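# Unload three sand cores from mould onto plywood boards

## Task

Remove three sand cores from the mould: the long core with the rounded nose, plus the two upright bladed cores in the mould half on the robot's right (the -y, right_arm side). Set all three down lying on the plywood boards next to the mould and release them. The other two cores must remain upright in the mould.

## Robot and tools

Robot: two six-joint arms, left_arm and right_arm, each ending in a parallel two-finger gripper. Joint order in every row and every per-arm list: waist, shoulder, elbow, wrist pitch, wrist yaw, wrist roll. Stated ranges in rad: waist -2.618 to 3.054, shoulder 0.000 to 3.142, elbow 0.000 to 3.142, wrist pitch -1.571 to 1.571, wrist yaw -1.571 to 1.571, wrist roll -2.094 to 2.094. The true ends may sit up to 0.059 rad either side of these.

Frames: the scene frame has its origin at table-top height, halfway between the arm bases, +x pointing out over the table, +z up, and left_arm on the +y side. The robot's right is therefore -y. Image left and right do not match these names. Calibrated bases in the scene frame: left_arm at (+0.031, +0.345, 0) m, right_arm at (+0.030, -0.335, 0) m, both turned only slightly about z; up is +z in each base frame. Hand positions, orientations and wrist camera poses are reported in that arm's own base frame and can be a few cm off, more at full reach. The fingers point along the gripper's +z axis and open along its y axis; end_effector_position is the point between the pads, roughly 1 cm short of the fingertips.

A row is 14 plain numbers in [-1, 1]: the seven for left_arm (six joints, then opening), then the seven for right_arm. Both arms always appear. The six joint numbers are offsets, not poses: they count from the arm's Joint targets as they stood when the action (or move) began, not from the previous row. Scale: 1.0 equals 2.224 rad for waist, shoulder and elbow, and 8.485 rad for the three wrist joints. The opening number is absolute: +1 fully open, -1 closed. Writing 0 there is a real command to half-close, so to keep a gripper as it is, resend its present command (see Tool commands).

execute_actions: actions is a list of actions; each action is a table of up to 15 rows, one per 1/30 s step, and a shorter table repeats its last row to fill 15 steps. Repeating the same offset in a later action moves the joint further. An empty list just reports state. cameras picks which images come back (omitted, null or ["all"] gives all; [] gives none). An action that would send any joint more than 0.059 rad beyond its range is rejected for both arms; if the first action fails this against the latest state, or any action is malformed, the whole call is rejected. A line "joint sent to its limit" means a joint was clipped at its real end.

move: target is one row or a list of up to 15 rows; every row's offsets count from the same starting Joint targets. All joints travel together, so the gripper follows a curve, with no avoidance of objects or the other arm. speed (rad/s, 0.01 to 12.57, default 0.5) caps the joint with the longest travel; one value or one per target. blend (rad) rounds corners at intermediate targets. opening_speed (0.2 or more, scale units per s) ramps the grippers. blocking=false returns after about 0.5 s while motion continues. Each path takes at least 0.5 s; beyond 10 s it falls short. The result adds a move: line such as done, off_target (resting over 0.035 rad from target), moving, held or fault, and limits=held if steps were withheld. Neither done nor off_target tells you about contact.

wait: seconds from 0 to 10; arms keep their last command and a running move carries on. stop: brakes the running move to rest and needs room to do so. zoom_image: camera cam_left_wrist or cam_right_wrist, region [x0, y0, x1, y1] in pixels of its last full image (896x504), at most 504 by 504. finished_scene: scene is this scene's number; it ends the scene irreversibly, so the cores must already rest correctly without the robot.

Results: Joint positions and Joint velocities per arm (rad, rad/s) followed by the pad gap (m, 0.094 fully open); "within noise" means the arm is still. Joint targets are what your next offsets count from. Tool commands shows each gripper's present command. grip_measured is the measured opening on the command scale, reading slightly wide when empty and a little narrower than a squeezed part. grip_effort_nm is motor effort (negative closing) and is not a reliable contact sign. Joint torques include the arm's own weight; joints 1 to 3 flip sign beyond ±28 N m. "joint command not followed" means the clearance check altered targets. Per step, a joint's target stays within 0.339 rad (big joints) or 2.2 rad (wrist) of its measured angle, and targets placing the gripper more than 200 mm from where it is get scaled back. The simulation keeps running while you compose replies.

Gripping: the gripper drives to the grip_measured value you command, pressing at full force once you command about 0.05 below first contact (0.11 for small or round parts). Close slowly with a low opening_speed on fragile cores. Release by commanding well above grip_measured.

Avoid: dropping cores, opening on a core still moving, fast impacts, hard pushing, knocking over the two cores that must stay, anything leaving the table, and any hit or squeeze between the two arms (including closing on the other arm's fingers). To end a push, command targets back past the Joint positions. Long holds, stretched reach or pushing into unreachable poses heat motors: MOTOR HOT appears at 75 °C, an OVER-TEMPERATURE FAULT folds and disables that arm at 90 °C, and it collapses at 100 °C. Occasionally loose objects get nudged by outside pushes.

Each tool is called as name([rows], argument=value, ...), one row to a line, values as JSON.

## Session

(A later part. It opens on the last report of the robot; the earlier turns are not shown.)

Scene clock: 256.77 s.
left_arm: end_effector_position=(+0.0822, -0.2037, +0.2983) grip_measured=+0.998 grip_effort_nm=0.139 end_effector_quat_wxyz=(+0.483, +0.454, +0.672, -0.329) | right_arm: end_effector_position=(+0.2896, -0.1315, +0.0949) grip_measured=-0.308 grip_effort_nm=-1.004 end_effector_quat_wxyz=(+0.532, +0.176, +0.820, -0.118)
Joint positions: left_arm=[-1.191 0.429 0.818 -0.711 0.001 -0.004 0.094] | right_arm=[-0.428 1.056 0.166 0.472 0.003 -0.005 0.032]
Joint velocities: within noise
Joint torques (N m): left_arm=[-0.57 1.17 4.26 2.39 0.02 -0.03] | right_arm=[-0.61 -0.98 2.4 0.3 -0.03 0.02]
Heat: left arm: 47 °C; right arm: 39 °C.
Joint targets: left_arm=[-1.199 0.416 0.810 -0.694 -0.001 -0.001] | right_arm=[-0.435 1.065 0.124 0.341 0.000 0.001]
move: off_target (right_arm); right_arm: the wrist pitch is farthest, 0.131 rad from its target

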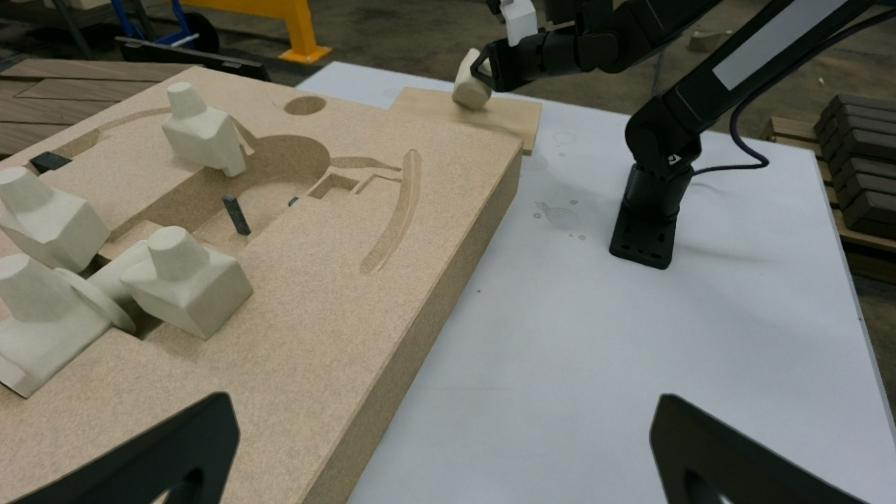

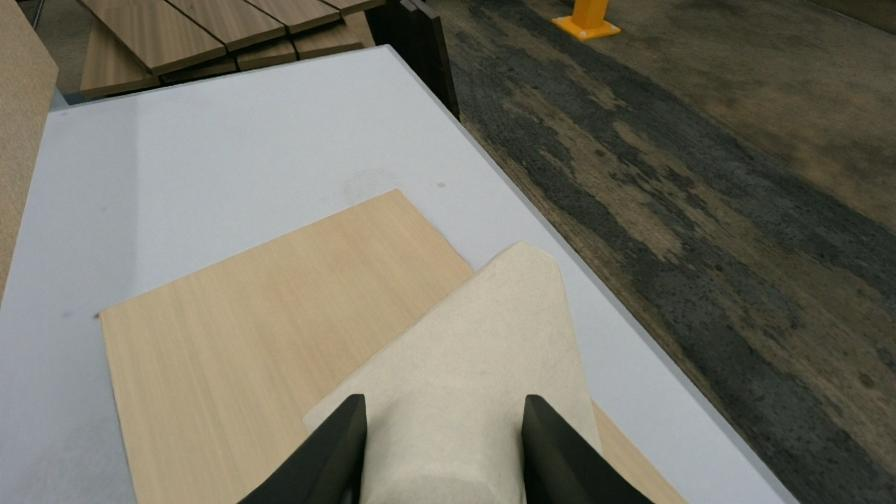

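move(target=[0,0,0,0,0,0,1,0,-0.02,-0.03,0.004,0,0,-0.285], speed=0.12, opening_speed=0.2)

zoom_image(camera="cam_left_wrist", region=[420, 40, 580, 160])

Scene clock: 261.07 s.
left_arm: end_effector_position=(+0.0822, -0.2037, +0.2983) grip_measured=+0.998 grip_effort_nm=0.139 end_effector_quat_wxyz=(+0.483, +0.454, +0.672, -0.329) | right_arm: end_effector_position=(+0.2782, -0.1264, +0.0886) grip_measured=-0.281 grip_effort_nm=-0.173 end_effector_quat_wxyz=(+0.539, +0.176, +0.815, -0.120)
Joint positions: left_arm=[-1.191 0.429 0.818 -0.711 0.001 -0.004 0.094] | right_arm=[-0.428 1.005 0.098 0.508 0.003 -0.005 0.034]
Joint velocities: within noise
Joint torques (N m): left_arm=[-0.59 1.2 4.16 2.36 0 -0.02] | right_arm=[-0.59 -0.03 2.48 0.27 -0.04 0.03]
Heat: left arm: 47 °C; right arm: 38 °C.
Joint targets: left_arm=[-1.199 0.416 0.810 -0.694 -0.001 -0.001] | right_arm=[-0.435 1.021 0.057 0.374 0.000 0.001]
move: off_target (right_arm); right_arm: the wrist pitch is farthest, 0.133 rad from its target

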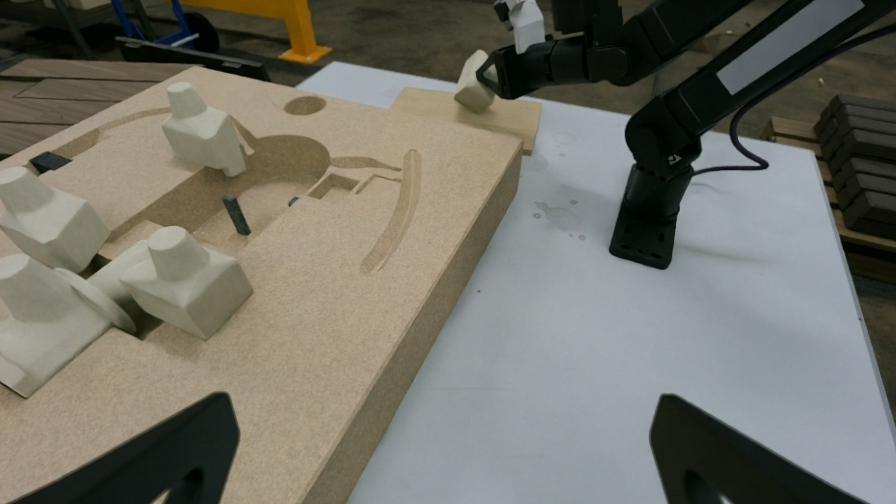

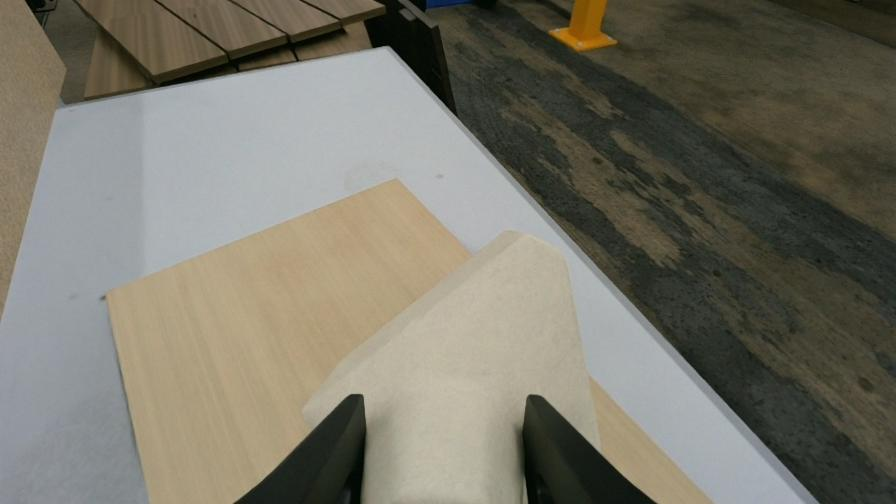

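Scaled by 3.150.

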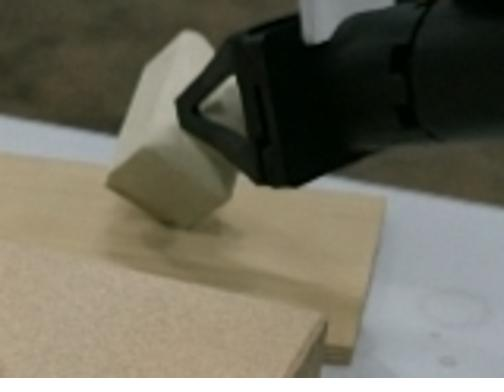

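move(target=[0,0,0,0,0,0,1,0,0,0,-0.025,0,0,-0.285], speed=0.15)

zoom_image(camera="cam_left_wrist", region=[420, 40, 580, 160])

Scene clock: 266.93 s.
left_arm: end_effector_position=(+0.0822, -0.2037, +0.2983) grip_measured=+0.998 grip_effort_nm=0.139 end_effector_quat_wxyz=(+0.483, +0.454, +0.672, -0.329) | right_arm: end_effector_position=(+0.2749, -0.1249, +0.0835) grip_measured=-0.281 grip_effort_nm=-0.178 end_effector_quat_wxyz=(+0.527, +0.177, +0.823, -0.117)
Joint positions: left_arm=[-1.191 0.429 0.818 -0.711 0.001 -0.004 0.094] | right_arm=[-0.428 0.987 0.103 0.453 0.003 -0.005 0.034]
Joint velocities: within noise
Joint torques (N m): left_arm=[-0.59 1.13 4.16 2.36 -0.01 -0.03] | right_arm=[-0.57 1.54 2.15 -1.17 -0.04 0.03]
Heat: left arm: 47 °C; right arm: 37 °C.
Joint targets: left_arm=[-1.199 0.416 0.810 -0.694 -0.001 -0.001] | right_arm=[-0.435 1.021 0.057 0.162 0.000 0.001]
move: off_target (right_arm); right_arm: the wrist pitch is farthest, 0.292 rad from its target

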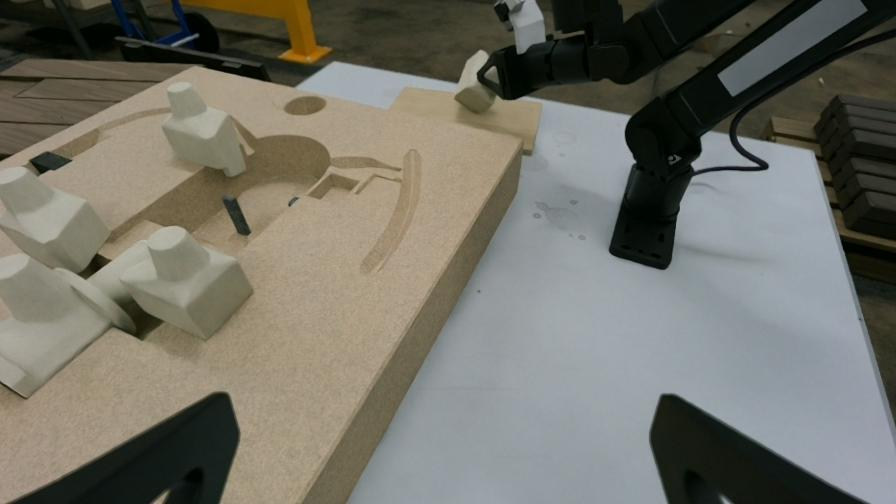

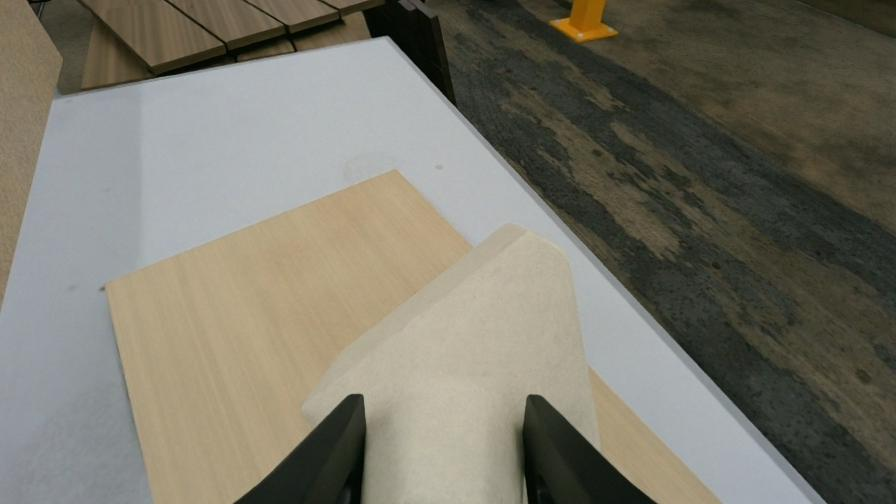

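Scaled by 3.150.

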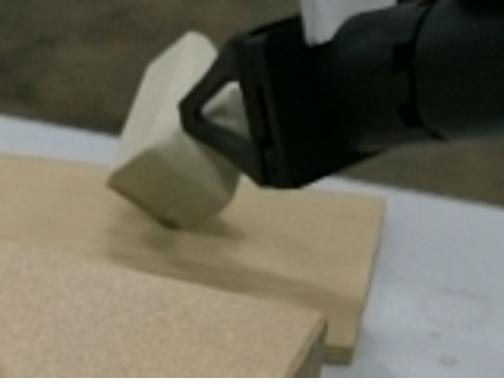

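move(target=[0,0,0,0,0,0,1,0,0,0,0.01,0,0,-0.22], opening_speed=0.2)

zoom_image(camera="cam_left_wrist", region=[420, 40, 580, 160])

Scene clock: 270.43 s.
left_arm: end_effector_position=(+0.0822, -0.2037, +0.2983) grip_measured=+0.998 grip_effort_nm=0.139 end_effector_quat_wxyz=(+0.483, +0.454, +0.672, -0.329) | right_arm: end_effector_position=(+0.2742, -0.1264, +0.0834) grip_measured=-0.223 grip_effort_nm=0.173 end_effector_quat_wxyz=(+0.525, +0.180, +0.823, -0.120)
Joint positions: left_arm=[-1.191 0.429 0.818 -0.711 0.001 -0.004 0.094] | right_arm=[-0.43 0.987 0.103 0.452 0.01 -0.005 0.037]
Joint velocities: within noise
Joint torques (N m): left_arm=[-0.57 1.21 4.18 2.37 0.02 -0.01] | right_arm=[-0.43 1.59 2.19 -0.37 -0.1 0.02]
Heat: left arm: 47 °C; right arm: 37 °C.
Joint targets: left_arm=[-1.199 0.416 0.810 -0.694 -0.001 -0.001] | right_arm=[-0.434 1.021 0.057 0.247 0.000 0.001]
move: off_target (right_arm); right_arm: the wrist pitch is farthest, 0.205 rad from its target

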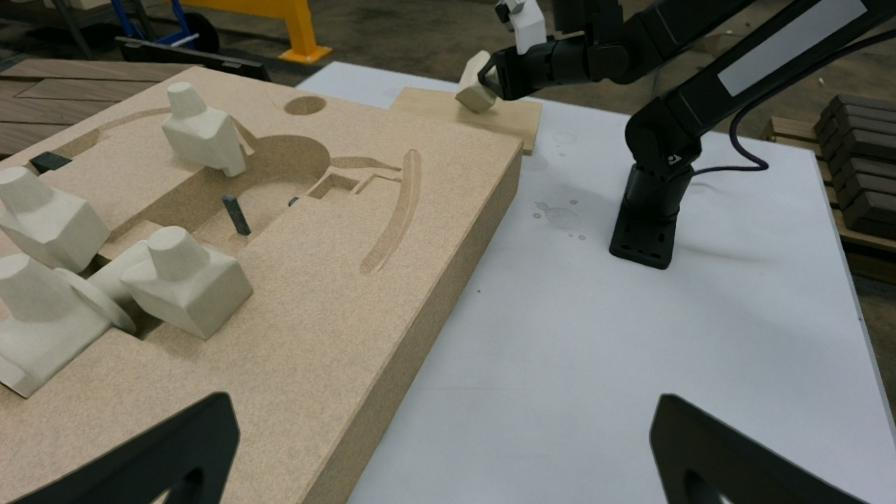

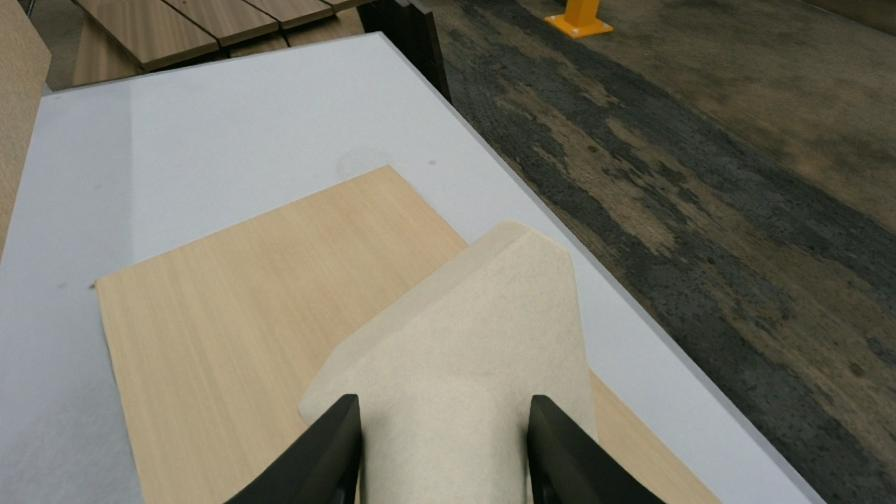

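Scaled by 3.150.

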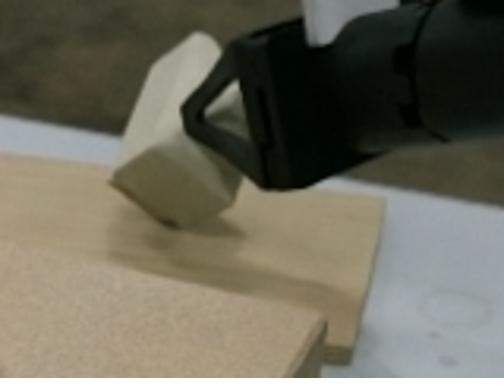

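move(target=[0,0,0,0,0,0,1,0,0,0,0.02,0,0,0.3], opening_speed=0.3)

zoom_image(camera="cam_left_wrist", region=[420, 40, 580, 160])

Scene clock: 274.83 s.
left_arm: end_effector_position=(+0.0822, -0.2037, +0.2983) grip_measured=+0.998 grip_effort_nm=0.134 end_effector_quat_wxyz=(+0.483, +0.454, +0.672, -0.329) | right_arm: end_effector_position=(+0.2527, -0.1168, +0.0397) grip_measured=+0.297 grip_effort_nm=0.173 end_effector_quat_wxyz=(+0.462, +0.188, +0.860, -0.106)
Joint positions: left_arm=[-1.191 0.429 0.818 -0.711 0.001 -0.004 0.094] | right_arm=[-0.43 1.021 0.057 0.381 0.01 -0.005 0.061]
Joint velocities: within noise
Joint torques (N m): left_arm=[-0.53 1.24 4.22 2.35 0.01 -0.03] | right_arm=[-0.34 -1.13 5.19 1.74 -0.1 0.02]
Heat: left arm: 47 °C; right arm: 37 °C.
Joint targets: left_arm=[-1.199 0.416 0.810 -0.694 -0.001 -0.001] | right_arm=[-0.434 1.021 0.057 0.417 0.000 0.001]
move: off_target (right_arm); right_arm: the wrist pitch is farthest, 0.036 rad from its target

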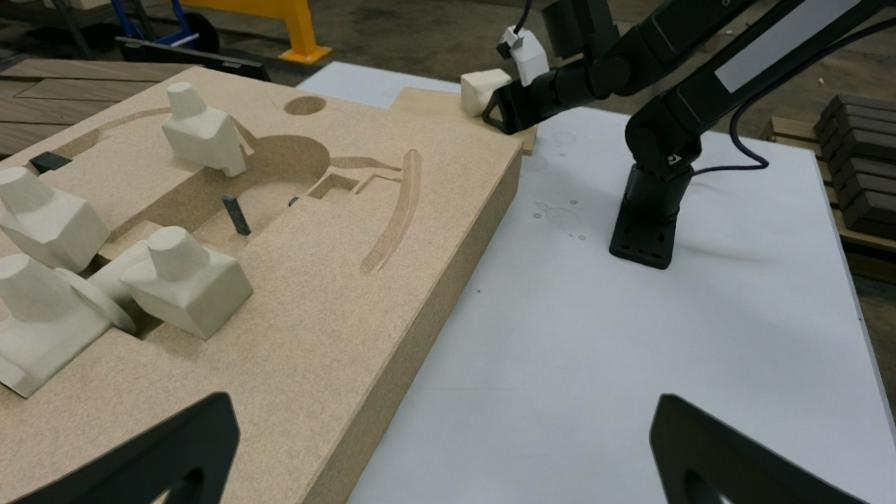

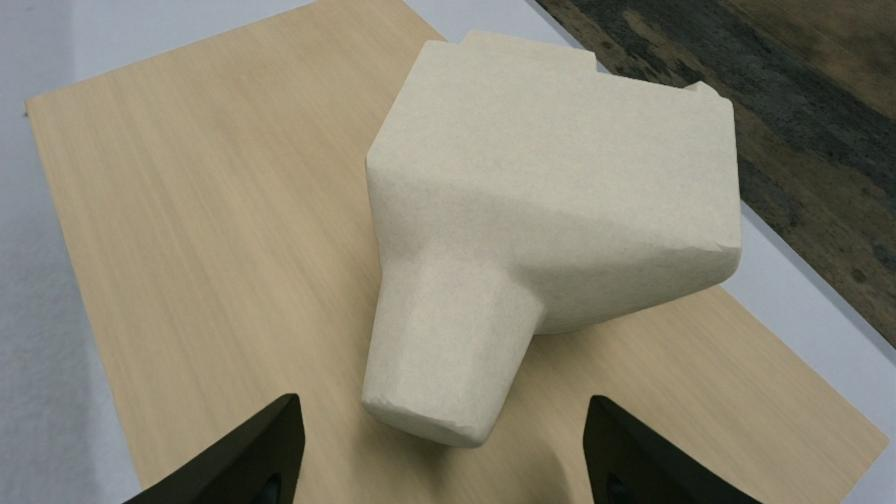

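Scaled by 3.150.

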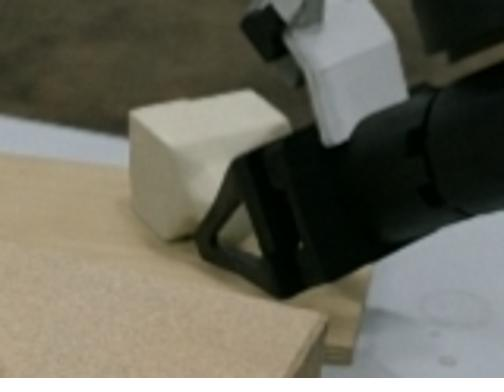

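move([
  [0,0,0,0,0,0,1,0,0,0.289,-0.0727,0,0,1],
  [0.301,0,0,0,0,0,1,0.3638,0.5126,0.9892,-0.1665,0,0,1],
], speed=[0.4,1.0], opening_speed=1)

Scene clock: 303.97 s.
left_arm: end_effector_position=(+0.1892, -0.1117, +0.2984) grip_measured=+0.998 grip_effort_nm=0.144 end_effector_quat_wxyz=(+0.564, +0.214, +0.782, -0.157) | right_arm: end_effector_position=(+0.5171, +0.2077, +0.2224) grip_measured=+0.997 grip_effort_nm=0.178 end_effector_quat_wxyz=(+0.320, -0.181, +0.928, +0.061)
Joint positions: left_arm=[-0.538 0.429 0.818 -0.71 0.001 -0.004 0.094] | right_arm=[0.38 2.15 2.227 -0.984 -0.001 -0.005 0.094]
Joint velocities: within noise
Joint torques (N m): left_arm=[0.61 1.18 4.16 2.36 0.01 -0.03] | right_arm=[-0.28 -9.69 8.23 0.98 0 0.01]
Heat: left arm: 48 °C; right arm: 41 °C.
Joint targets: left_arm=[-0.530 0.416 0.810 -0.694 0.000 -0.001] | right_arm=[0.375 2.161 2.258 -0.996 0.000 0.000]
move: done

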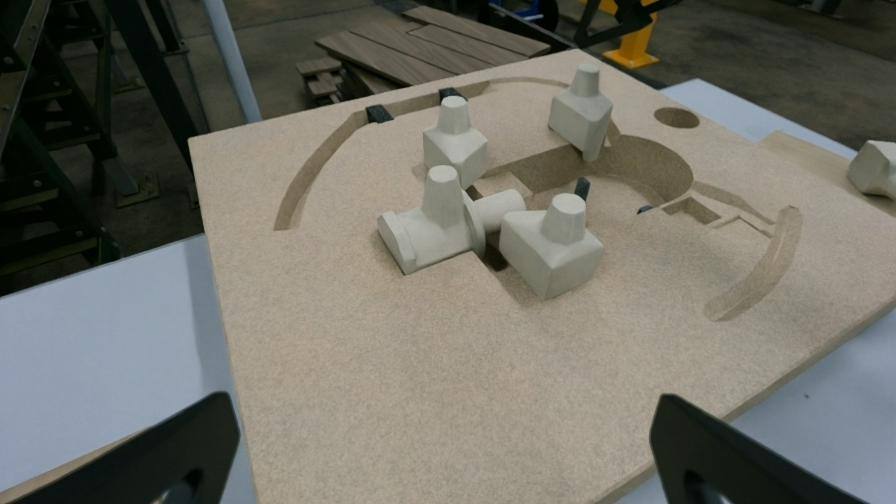

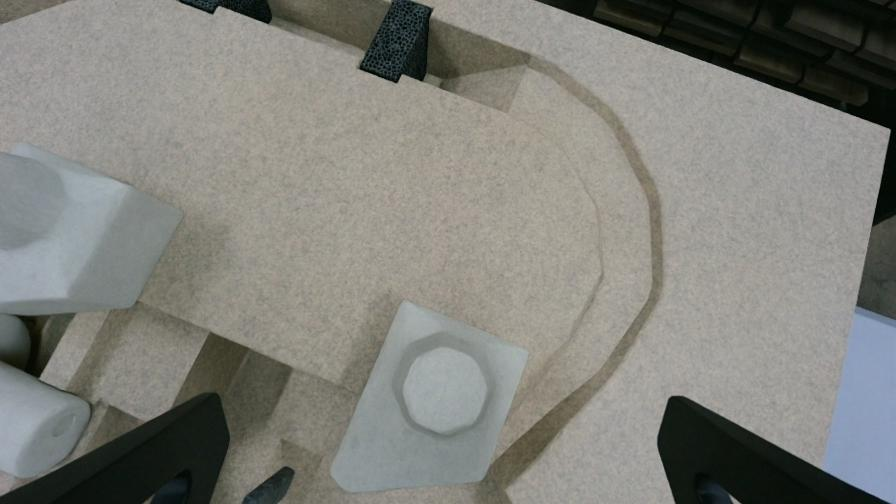

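move([
  [0,0,0,0,0,0,1,0,0.0099,-0.103,0.0236,0,0,1],
  [0,0,0,0,0,0,1,0,0.0099,-0.103,0.0236,0,0,-0.45],
], speed=0.3, opening_speed=0.8)

Scene clock: 315.33 s.
left_arm: end_effector_position=(+0.1892, -0.1117, +0.2984) grip_measured=+0.998 grip_effort_nm=0.139 end_effector_quat_wxyz=(+0.564, +0.214, +0.782, -0.157) | right_arm: end_effector_position=(+0.5233, +0.2097, +0.1601) grip_measured=-0.292 grip_effort_nm=-1.009 end_effector_quat_wxyz=(+0.299, -0.182, +0.935, +0.056)
Joint positions: left_arm=[-0.538 0.429 0.818 -0.71 0.001 -0.004 0.094] | right_arm=[0.379 2.171 2.035 -0.817 0 -0.005 0.033]
Joint velocities: within noise
Joint torques (N m): left_arm=[0.7 1.21 4.15 2.38 0.01 -0.01] | right_arm=[-0.42 -9.89 5.55 1.21 -0.01 0.02]
Heat: left arm: 48 °C; right arm: 39 °C.
Joint targets: left_arm=[-0.530 0.416 0.810 -0.694 0.000 -0.001] | right_arm=[0.375 2.183 2.029 -0.795 0.000 0.000]
move: done

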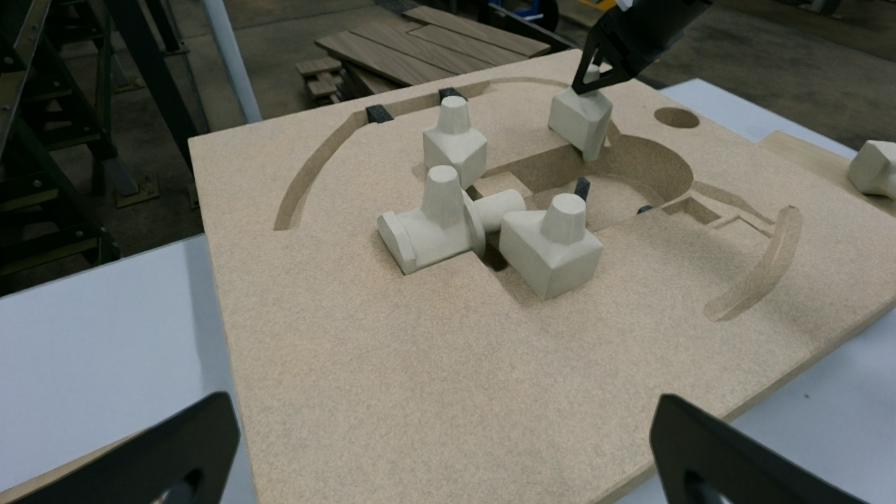

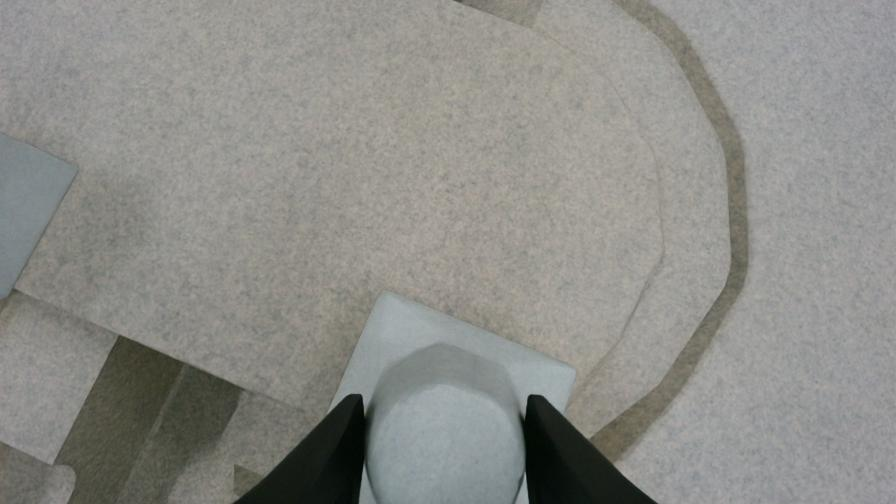

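move([
  [0,0,0,0,0,0,1,0,0.0416,0.1835,-0.0373,0,0,-0.5],
  [0,0,0,0,0,0,1,0,-0.1686,-0.0328,-0.0416,0,0,-0.5],
], speed=0.3)

Scene clock: 322.60 s.
left_arm: end_effector_position=(+0.1892, -0.1117, +0.2984) grip_measured=+0.998 grip_effort_nm=0.134 end_effector_quat_wxyz=(+0.564, +0.214, +0.782, -0.157) | right_arm: end_effector_position=(+0.4176, +0.1675, +0.2353) grip_measured=-0.292 grip_effort_nm=-1.009 end_effector_quat_wxyz=(+0.238, -0.185, +0.952, +0.045)
Joint positions: left_arm=[-0.538 0.429 0.818 -0.71 0.001 -0.004 0.094] | right_arm=[0.379 1.858 1.953 -1.175 0 -0.005 0.033]
Joint velocities: within noise
Joint torques (N m): left_arm=[0.68 1.24 4.27 2.37 0.02 -0.05] | right_arm=[-0.42 -12.26 5.76 1.11 -0.01 0.02]
Heat: left arm: 48 °C; right arm: 39 °C.
Joint targets: left_arm=[-0.530 0.416 0.810 -0.694 0.000 -0.001] | right_arm=[0.375 1.808 1.955 -1.149 0.000 0.000]
move: off_target (right_arm); right_arm: the shoulder is farthest, 0.050 rad from its target

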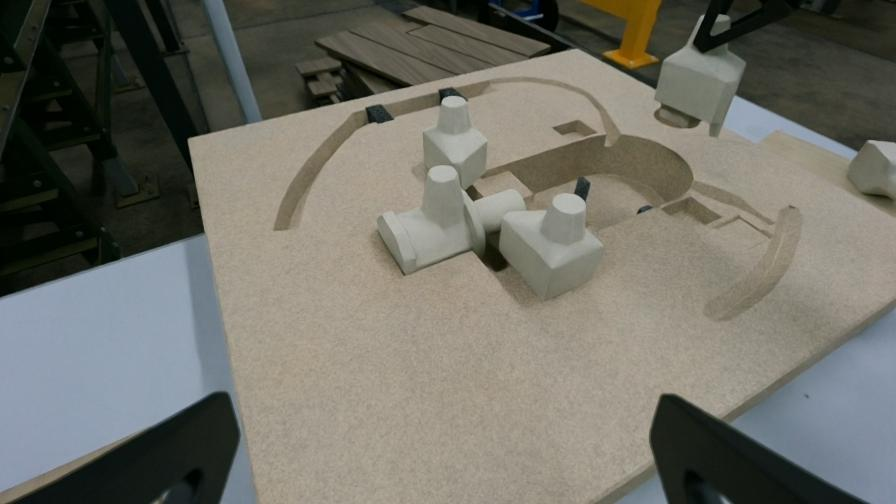

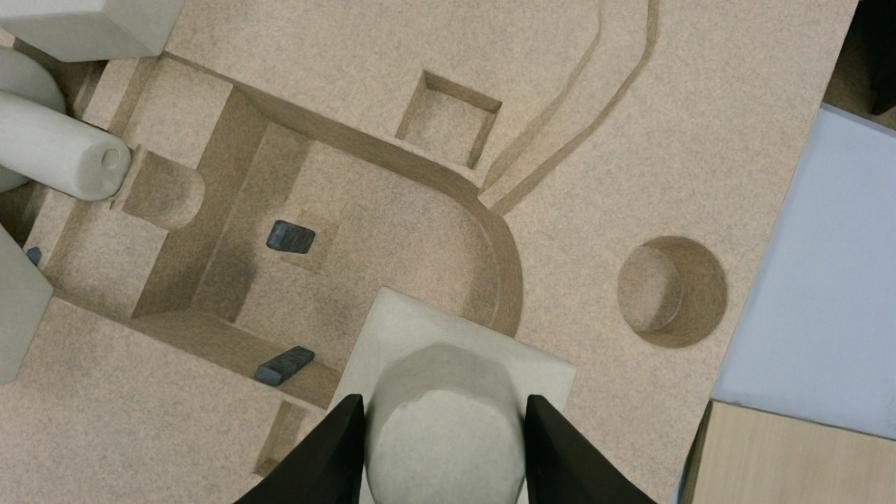

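move(target=[-0.301,0,0,0,0,0,1,-0.2397,-0.3244,-0.6704,0.1617,0,-0.1179,-0.5], speed=0.7)

zoom_image(camera="cam_left_wrist", region=[380, 0, 580, 160])

Scene clock: 348.53 s.
left_arm: end_effector_position=(+0.0822, -0.2037, +0.2984) grip_measured=+0.998 grip_effort_nm=0.134 end_effector_quat_wxyz=(+0.483, +0.454, +0.672, -0.329) | right_arm: end_effector_position=(+0.3433, -0.0530, +0.1233) grip_measured=-0.292 grip_effort_nm=-1.004 end_effector_quat_wxyz=(+0.412, -0.354, +0.796, -0.268)
Joint positions: left_arm=[-1.191 0.429 0.818 -0.71 0.001 -0.004 0.094] | right_arm=[-0.154 1.12 0.453 0.124 0.005 -0.993 0.033]
Joint velocities: within noise
Joint torques (N m): left_arm=[-0.54 1.2 4.23 2.37 -0.01 -0.03] | right_arm=[-0.38 -5.41 6.86 2.35 -0.06 -0.1]
Heat: left arm: 49 °C; right arm: 46 °C.
Joint targets: left_arm=[-1.199 0.416 0.810 -0.694 -0.001 -0.001] | right_arm=[-0.159 1.087 0.464 0.224 0.000 -1.000]
move: off_target (right_arm); right_arm: the wrist pitch is farthest, 0.099 rad from its target

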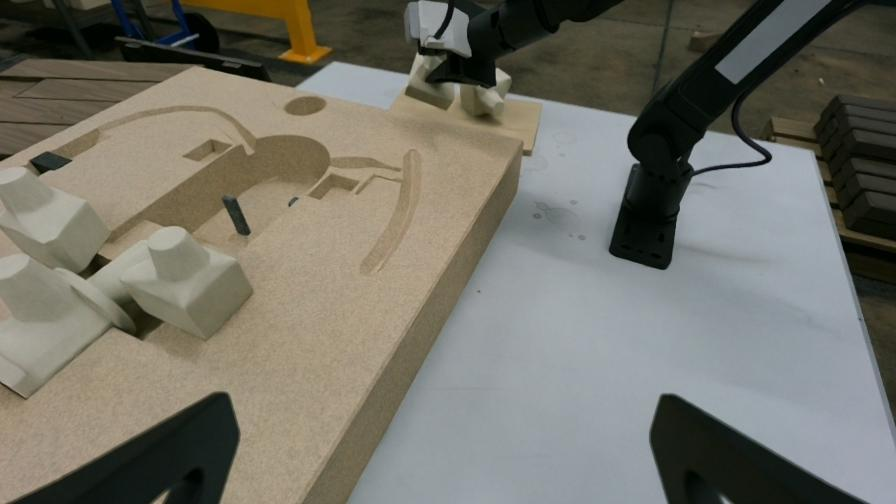

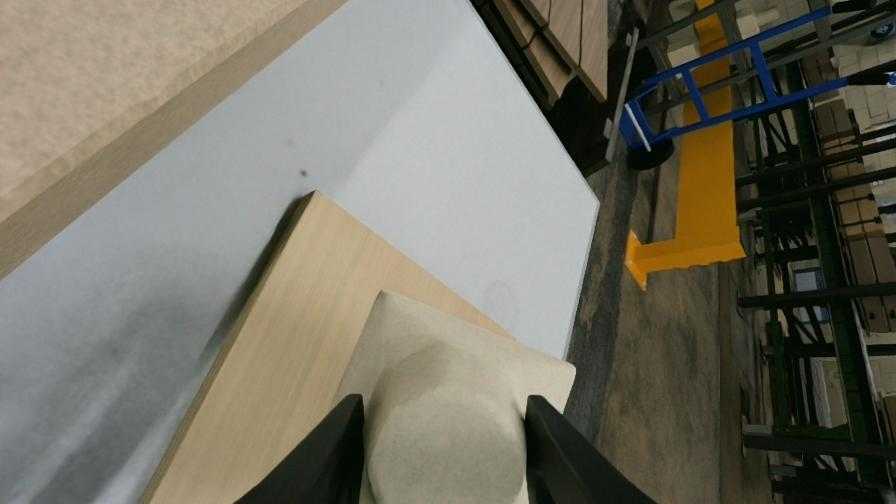

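Scaled by 2.520.

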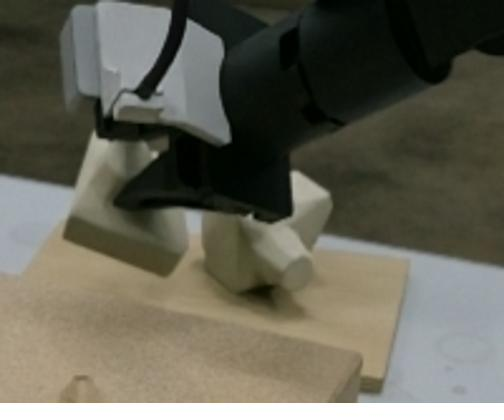

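move(target=[0,0,0,0,0,0,1,0,0.0749,-0.1057,0.0531,0,0,-0.5], speed=0.25)

zoom_image(camera="cam_left_wrist", region=[380, 0, 580, 160])

Scene clock: 355.30 s.
left_arm: end_effector_position=(+0.0822, -0.2037, +0.2984) grip_measured=+0.998 grip_effort_nm=0.144 end_effector_quat_wxyz=(+0.483, +0.454, +0.672, -0.329) | right_arm: end_effector_position=(+0.3424, -0.0527, +0.0975) grip_measured=-0.292 grip_effort_nm=-0.999 end_effector_quat_wxyz=(+0.464, -0.342, +0.758, -0.305)
Joint positions: left_arm=[-1.191 0.429 0.818 -0.71 0.001 -0.004 0.094] | right_arm=[-0.154 1.249 0.234 0.621 0.004 -1.005 0.033]
Joint velocities: within noise
Joint torques (N m): left_arm=[-0.51 1.24 4.18 2.37 0.02 -0.02] | right_arm=[-0.43 -2.39 4.77 1.99 -0.04 0.01]
Heat: left arm: 49 °C; right arm: 43 °C.
Joint targets: left_arm=[-1.199 0.416 0.810 -0.694 -0.001 -0.001] | right_arm=[-0.159 1.253 0.229 0.674 0.000 -1.000]
move: off_target (right_arm); right_arm: the wrist pitch is farthest, 0.053 rad from its target

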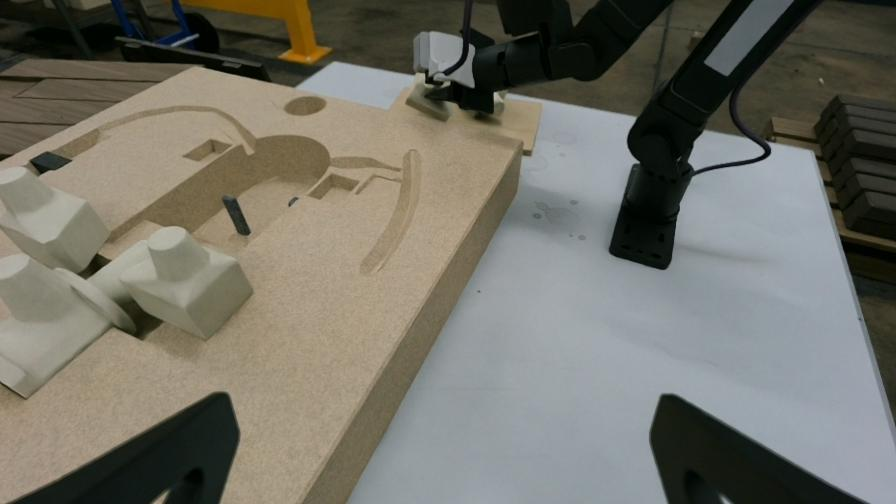

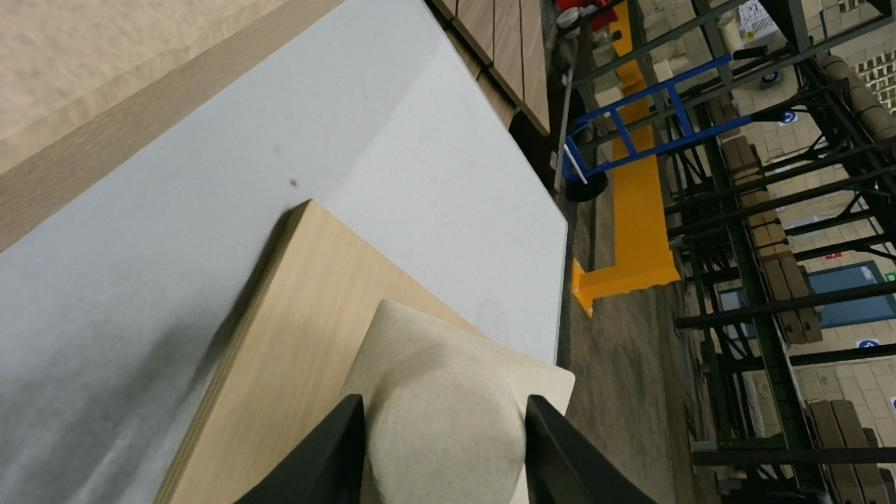

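Scaled by 2.520.

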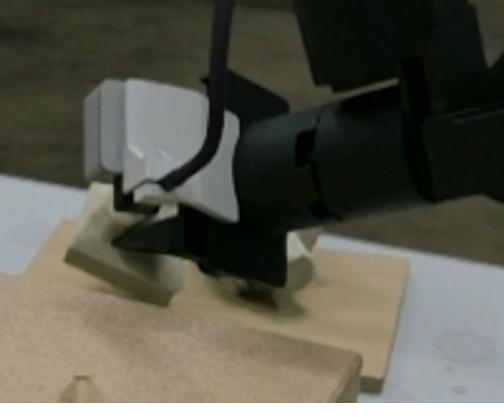

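move(target=[0,0,0,0,0,0,1,0,0.084,-0.0265,0.0325,0,0,-0.34], speed=0.2)

zoom_image(camera="cam_left_wrist", region=[380, 0, 580, 160])

Scene clock: 359.27 s.
left_arm: end_effector_position=(+0.0822, -0.2037, +0.2984) grip_measured=+0.998 grip_effort_nm=0.134 end_effector_quat_wxyz=(+0.483, +0.454, +0.672, -0.329) | right_arm: end_effector_position=(+0.3508, -0.0524, +0.0930) grip_measured=-0.292 grip_effort_nm=-1.004 end_effector_quat_wxyz=(+0.496, -0.337, +0.732, -0.325)
Joint positions: left_arm=[-1.191 0.429 0.818 -0.71 0.001 -0.004 0.094] | right_arm=[-0.154 1.427 0.182 0.943 -0.005 -1.013 0.033]
Joint velocities: within noise
Joint torques (N m): left_arm=[-0.59 1.21 4.1 2.38 0.02 -0.01] | right_arm=[-0.46 -2.35 3.37 1.57 0.03 0.11]
Heat: left arm: 49 °C; right arm: 43 °C.
Joint targets: left_arm=[-1.199 0.416 0.810 -0.694 -0.001 -0.001] | right_arm=[-0.159 1.440 0.170 0.950 0.000 -1.000]
move: done

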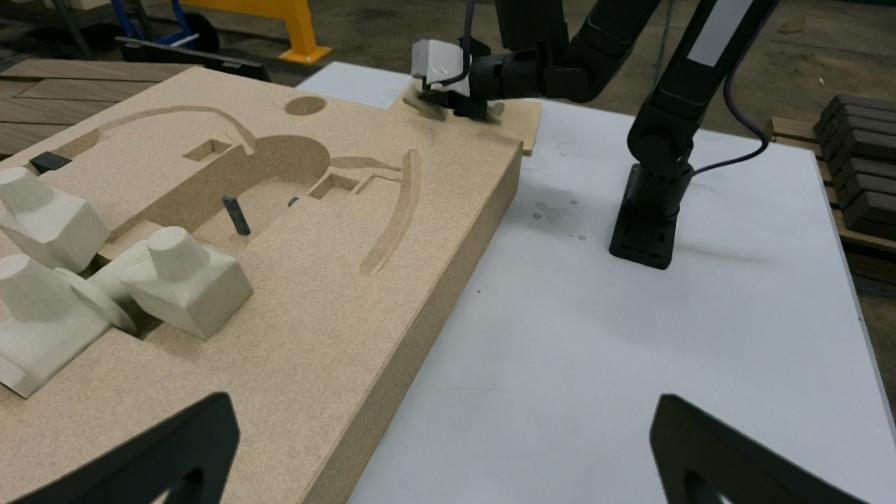

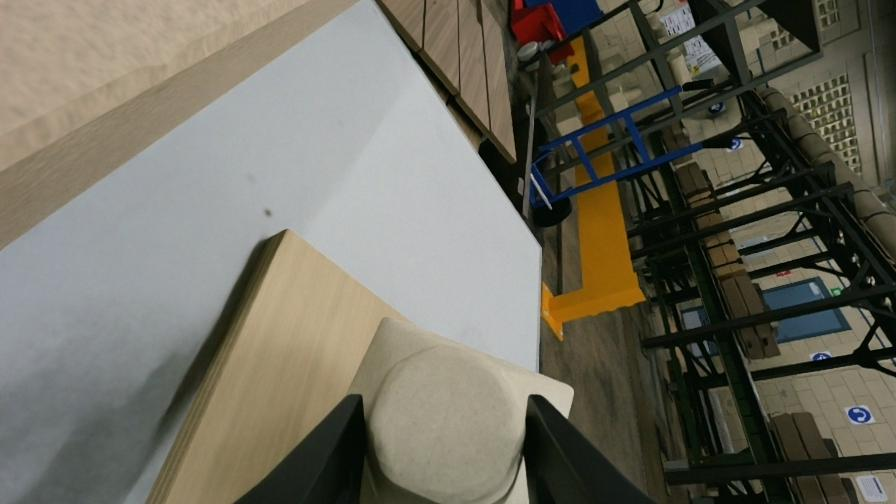

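Scaled by 2.520.

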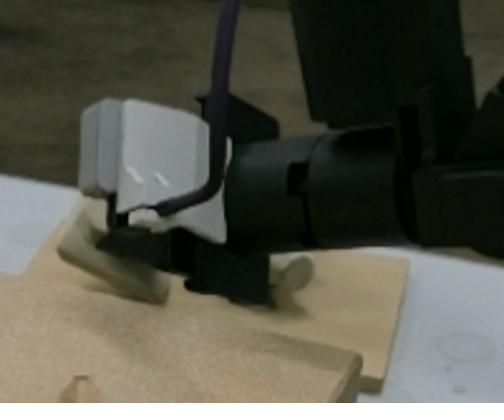

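move(target=[0,0,0,0,0,0,1,0,0.01,-0.03,-0.018,0,0,-0.285], speed=0.15, opening_speed=0.2)

zoom_image(camera="cam_left_wrist", region=[380, 0, 580, 160])

Scene clock: 364.53 s.
left_arm: end_effector_position=(+0.0822, -0.2037, +0.2984) grip_measured=+0.998 grip_effort_nm=0.139 end_effector_quat_wxyz=(+0.483, +0.454, +0.672, -0.329) | right_arm: end_effector_position=(+0.3427, -0.0491, +0.0860) grip_measured=-0.285 grip_effort_nm=-0.955 end_effector_quat_wxyz=(+0.490, -0.353, +0.727, -0.327)
Joint positions: left_arm=[-1.191 0.429 0.818 -0.71 0.001 -0.004 0.094] | right_arm=[-0.154 1.427 0.146 0.97 -0.016 -1.045 0.034]
Joint velocities: within noise
Joint torques (N m): left_arm=[-0.57 1.22 4.19 2.36 -0.01 -0.04] | right_arm=[-0.43 -0.51 0.94 -0.03 0.14 0.47]
Heat: left arm: 49 °C; right arm: 43 °C.
Joint targets: left_arm=[-1.199 0.416 0.810 -0.694 -0.001 -0.001] | right_arm=[-0.159 1.462 0.103 0.797 0.000 -1.000]
move: off_target (right_arm); right_arm: the wrist pitch is farthest, 0.172 rad from its target

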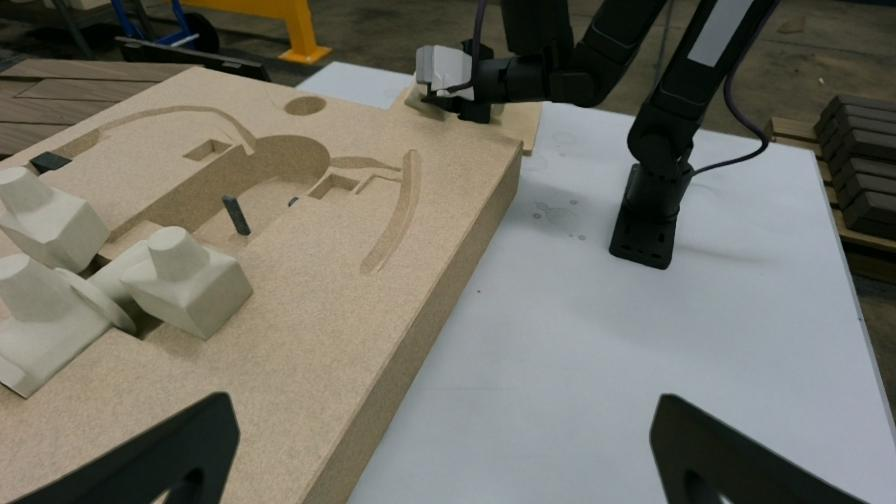

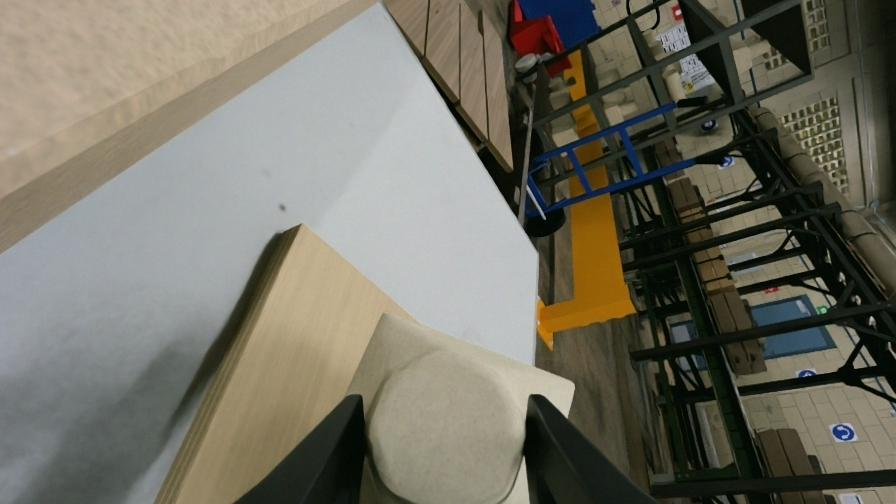

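Scaled by 2.520.

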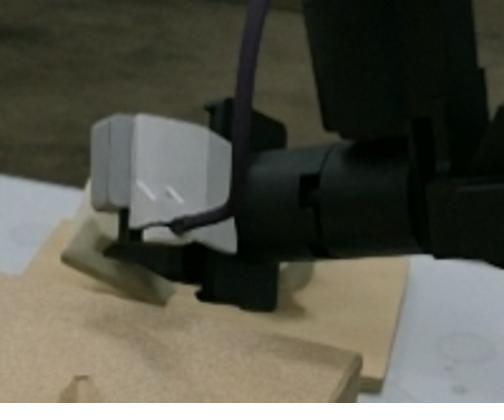

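move(target=[0,0,0,0,0,0,1,0,0,0.01,0.02,0,0,-0.18], speed=0.15, opening_speed=0.2)

zoom_image(camera="cam_left_wrist", region=[380, 0, 580, 160])

Scene clock: 369.27 s.
left_arm: end_effector_position=(+0.0822, -0.2037, +0.2984) grip_measured=+0.998 grip_effort_nm=0.139 end_effector_quat_wxyz=(+0.483, +0.454, +0.672, -0.329) | right_arm: end_effector_position=(+0.3270, -0.0489, +0.0535) grip_measured=-0.183 grip_effort_nm=0.168 end_effector_quat_wxyz=(+0.452, -0.355, +0.762, -0.299)
Joint positions: left_arm=[-1.191 0.429 0.818 -0.71 0.001 -0.004 0.094] | right_arm=[-0.154 1.456 0.116 0.915 -0.004 -1.022 0.038]
Joint velocities: within noise
Joint torques (N m): left_arm=[-0.54 1.22 4.27 2.36 0.03 -0.02] | right_arm=[-0.43 -2.67 4.56 1.93 0.02 0.21]
Heat: left arm: 49 °C; right arm: 42 °C.
Joint targets: left_arm=[-1.199 0.416 0.810 -0.694 -0.001 -0.001] | right_arm=[-0.159 1.462 0.126 0.967 0.000 -1.000]
move: off_target (right_arm); right_arm: the wrist pitch is farthest, 0.051 rad from its target

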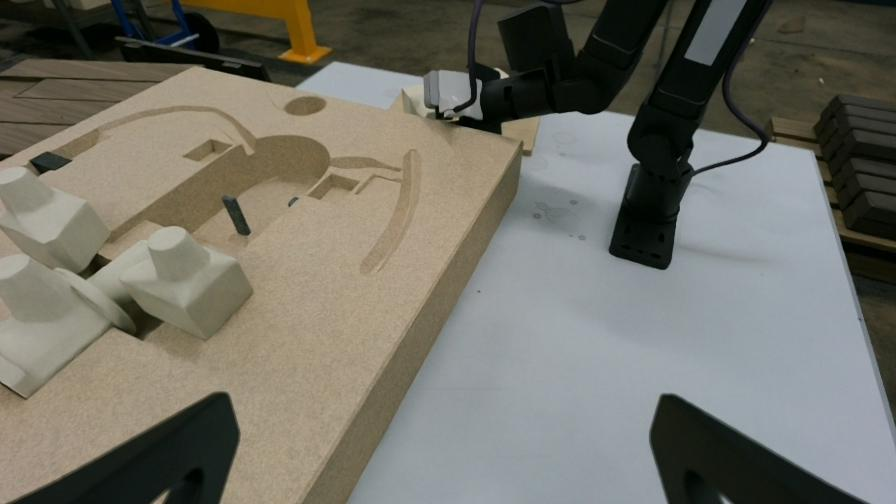

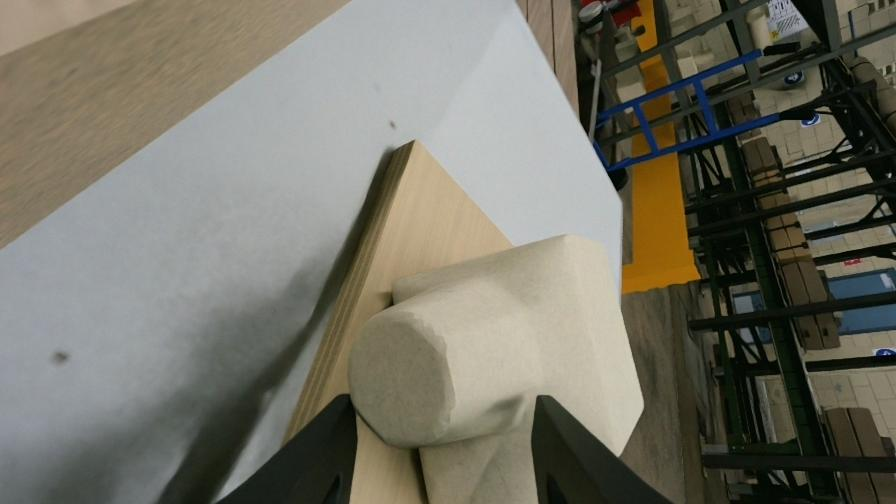

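Scaled by 2.520.

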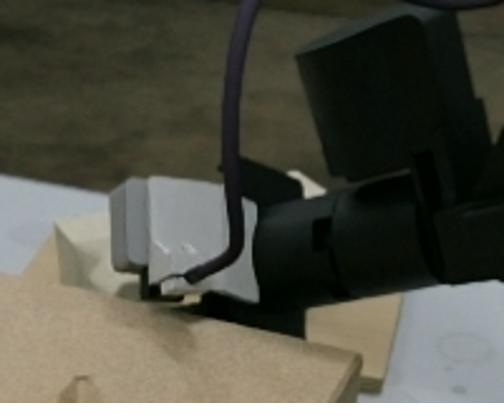

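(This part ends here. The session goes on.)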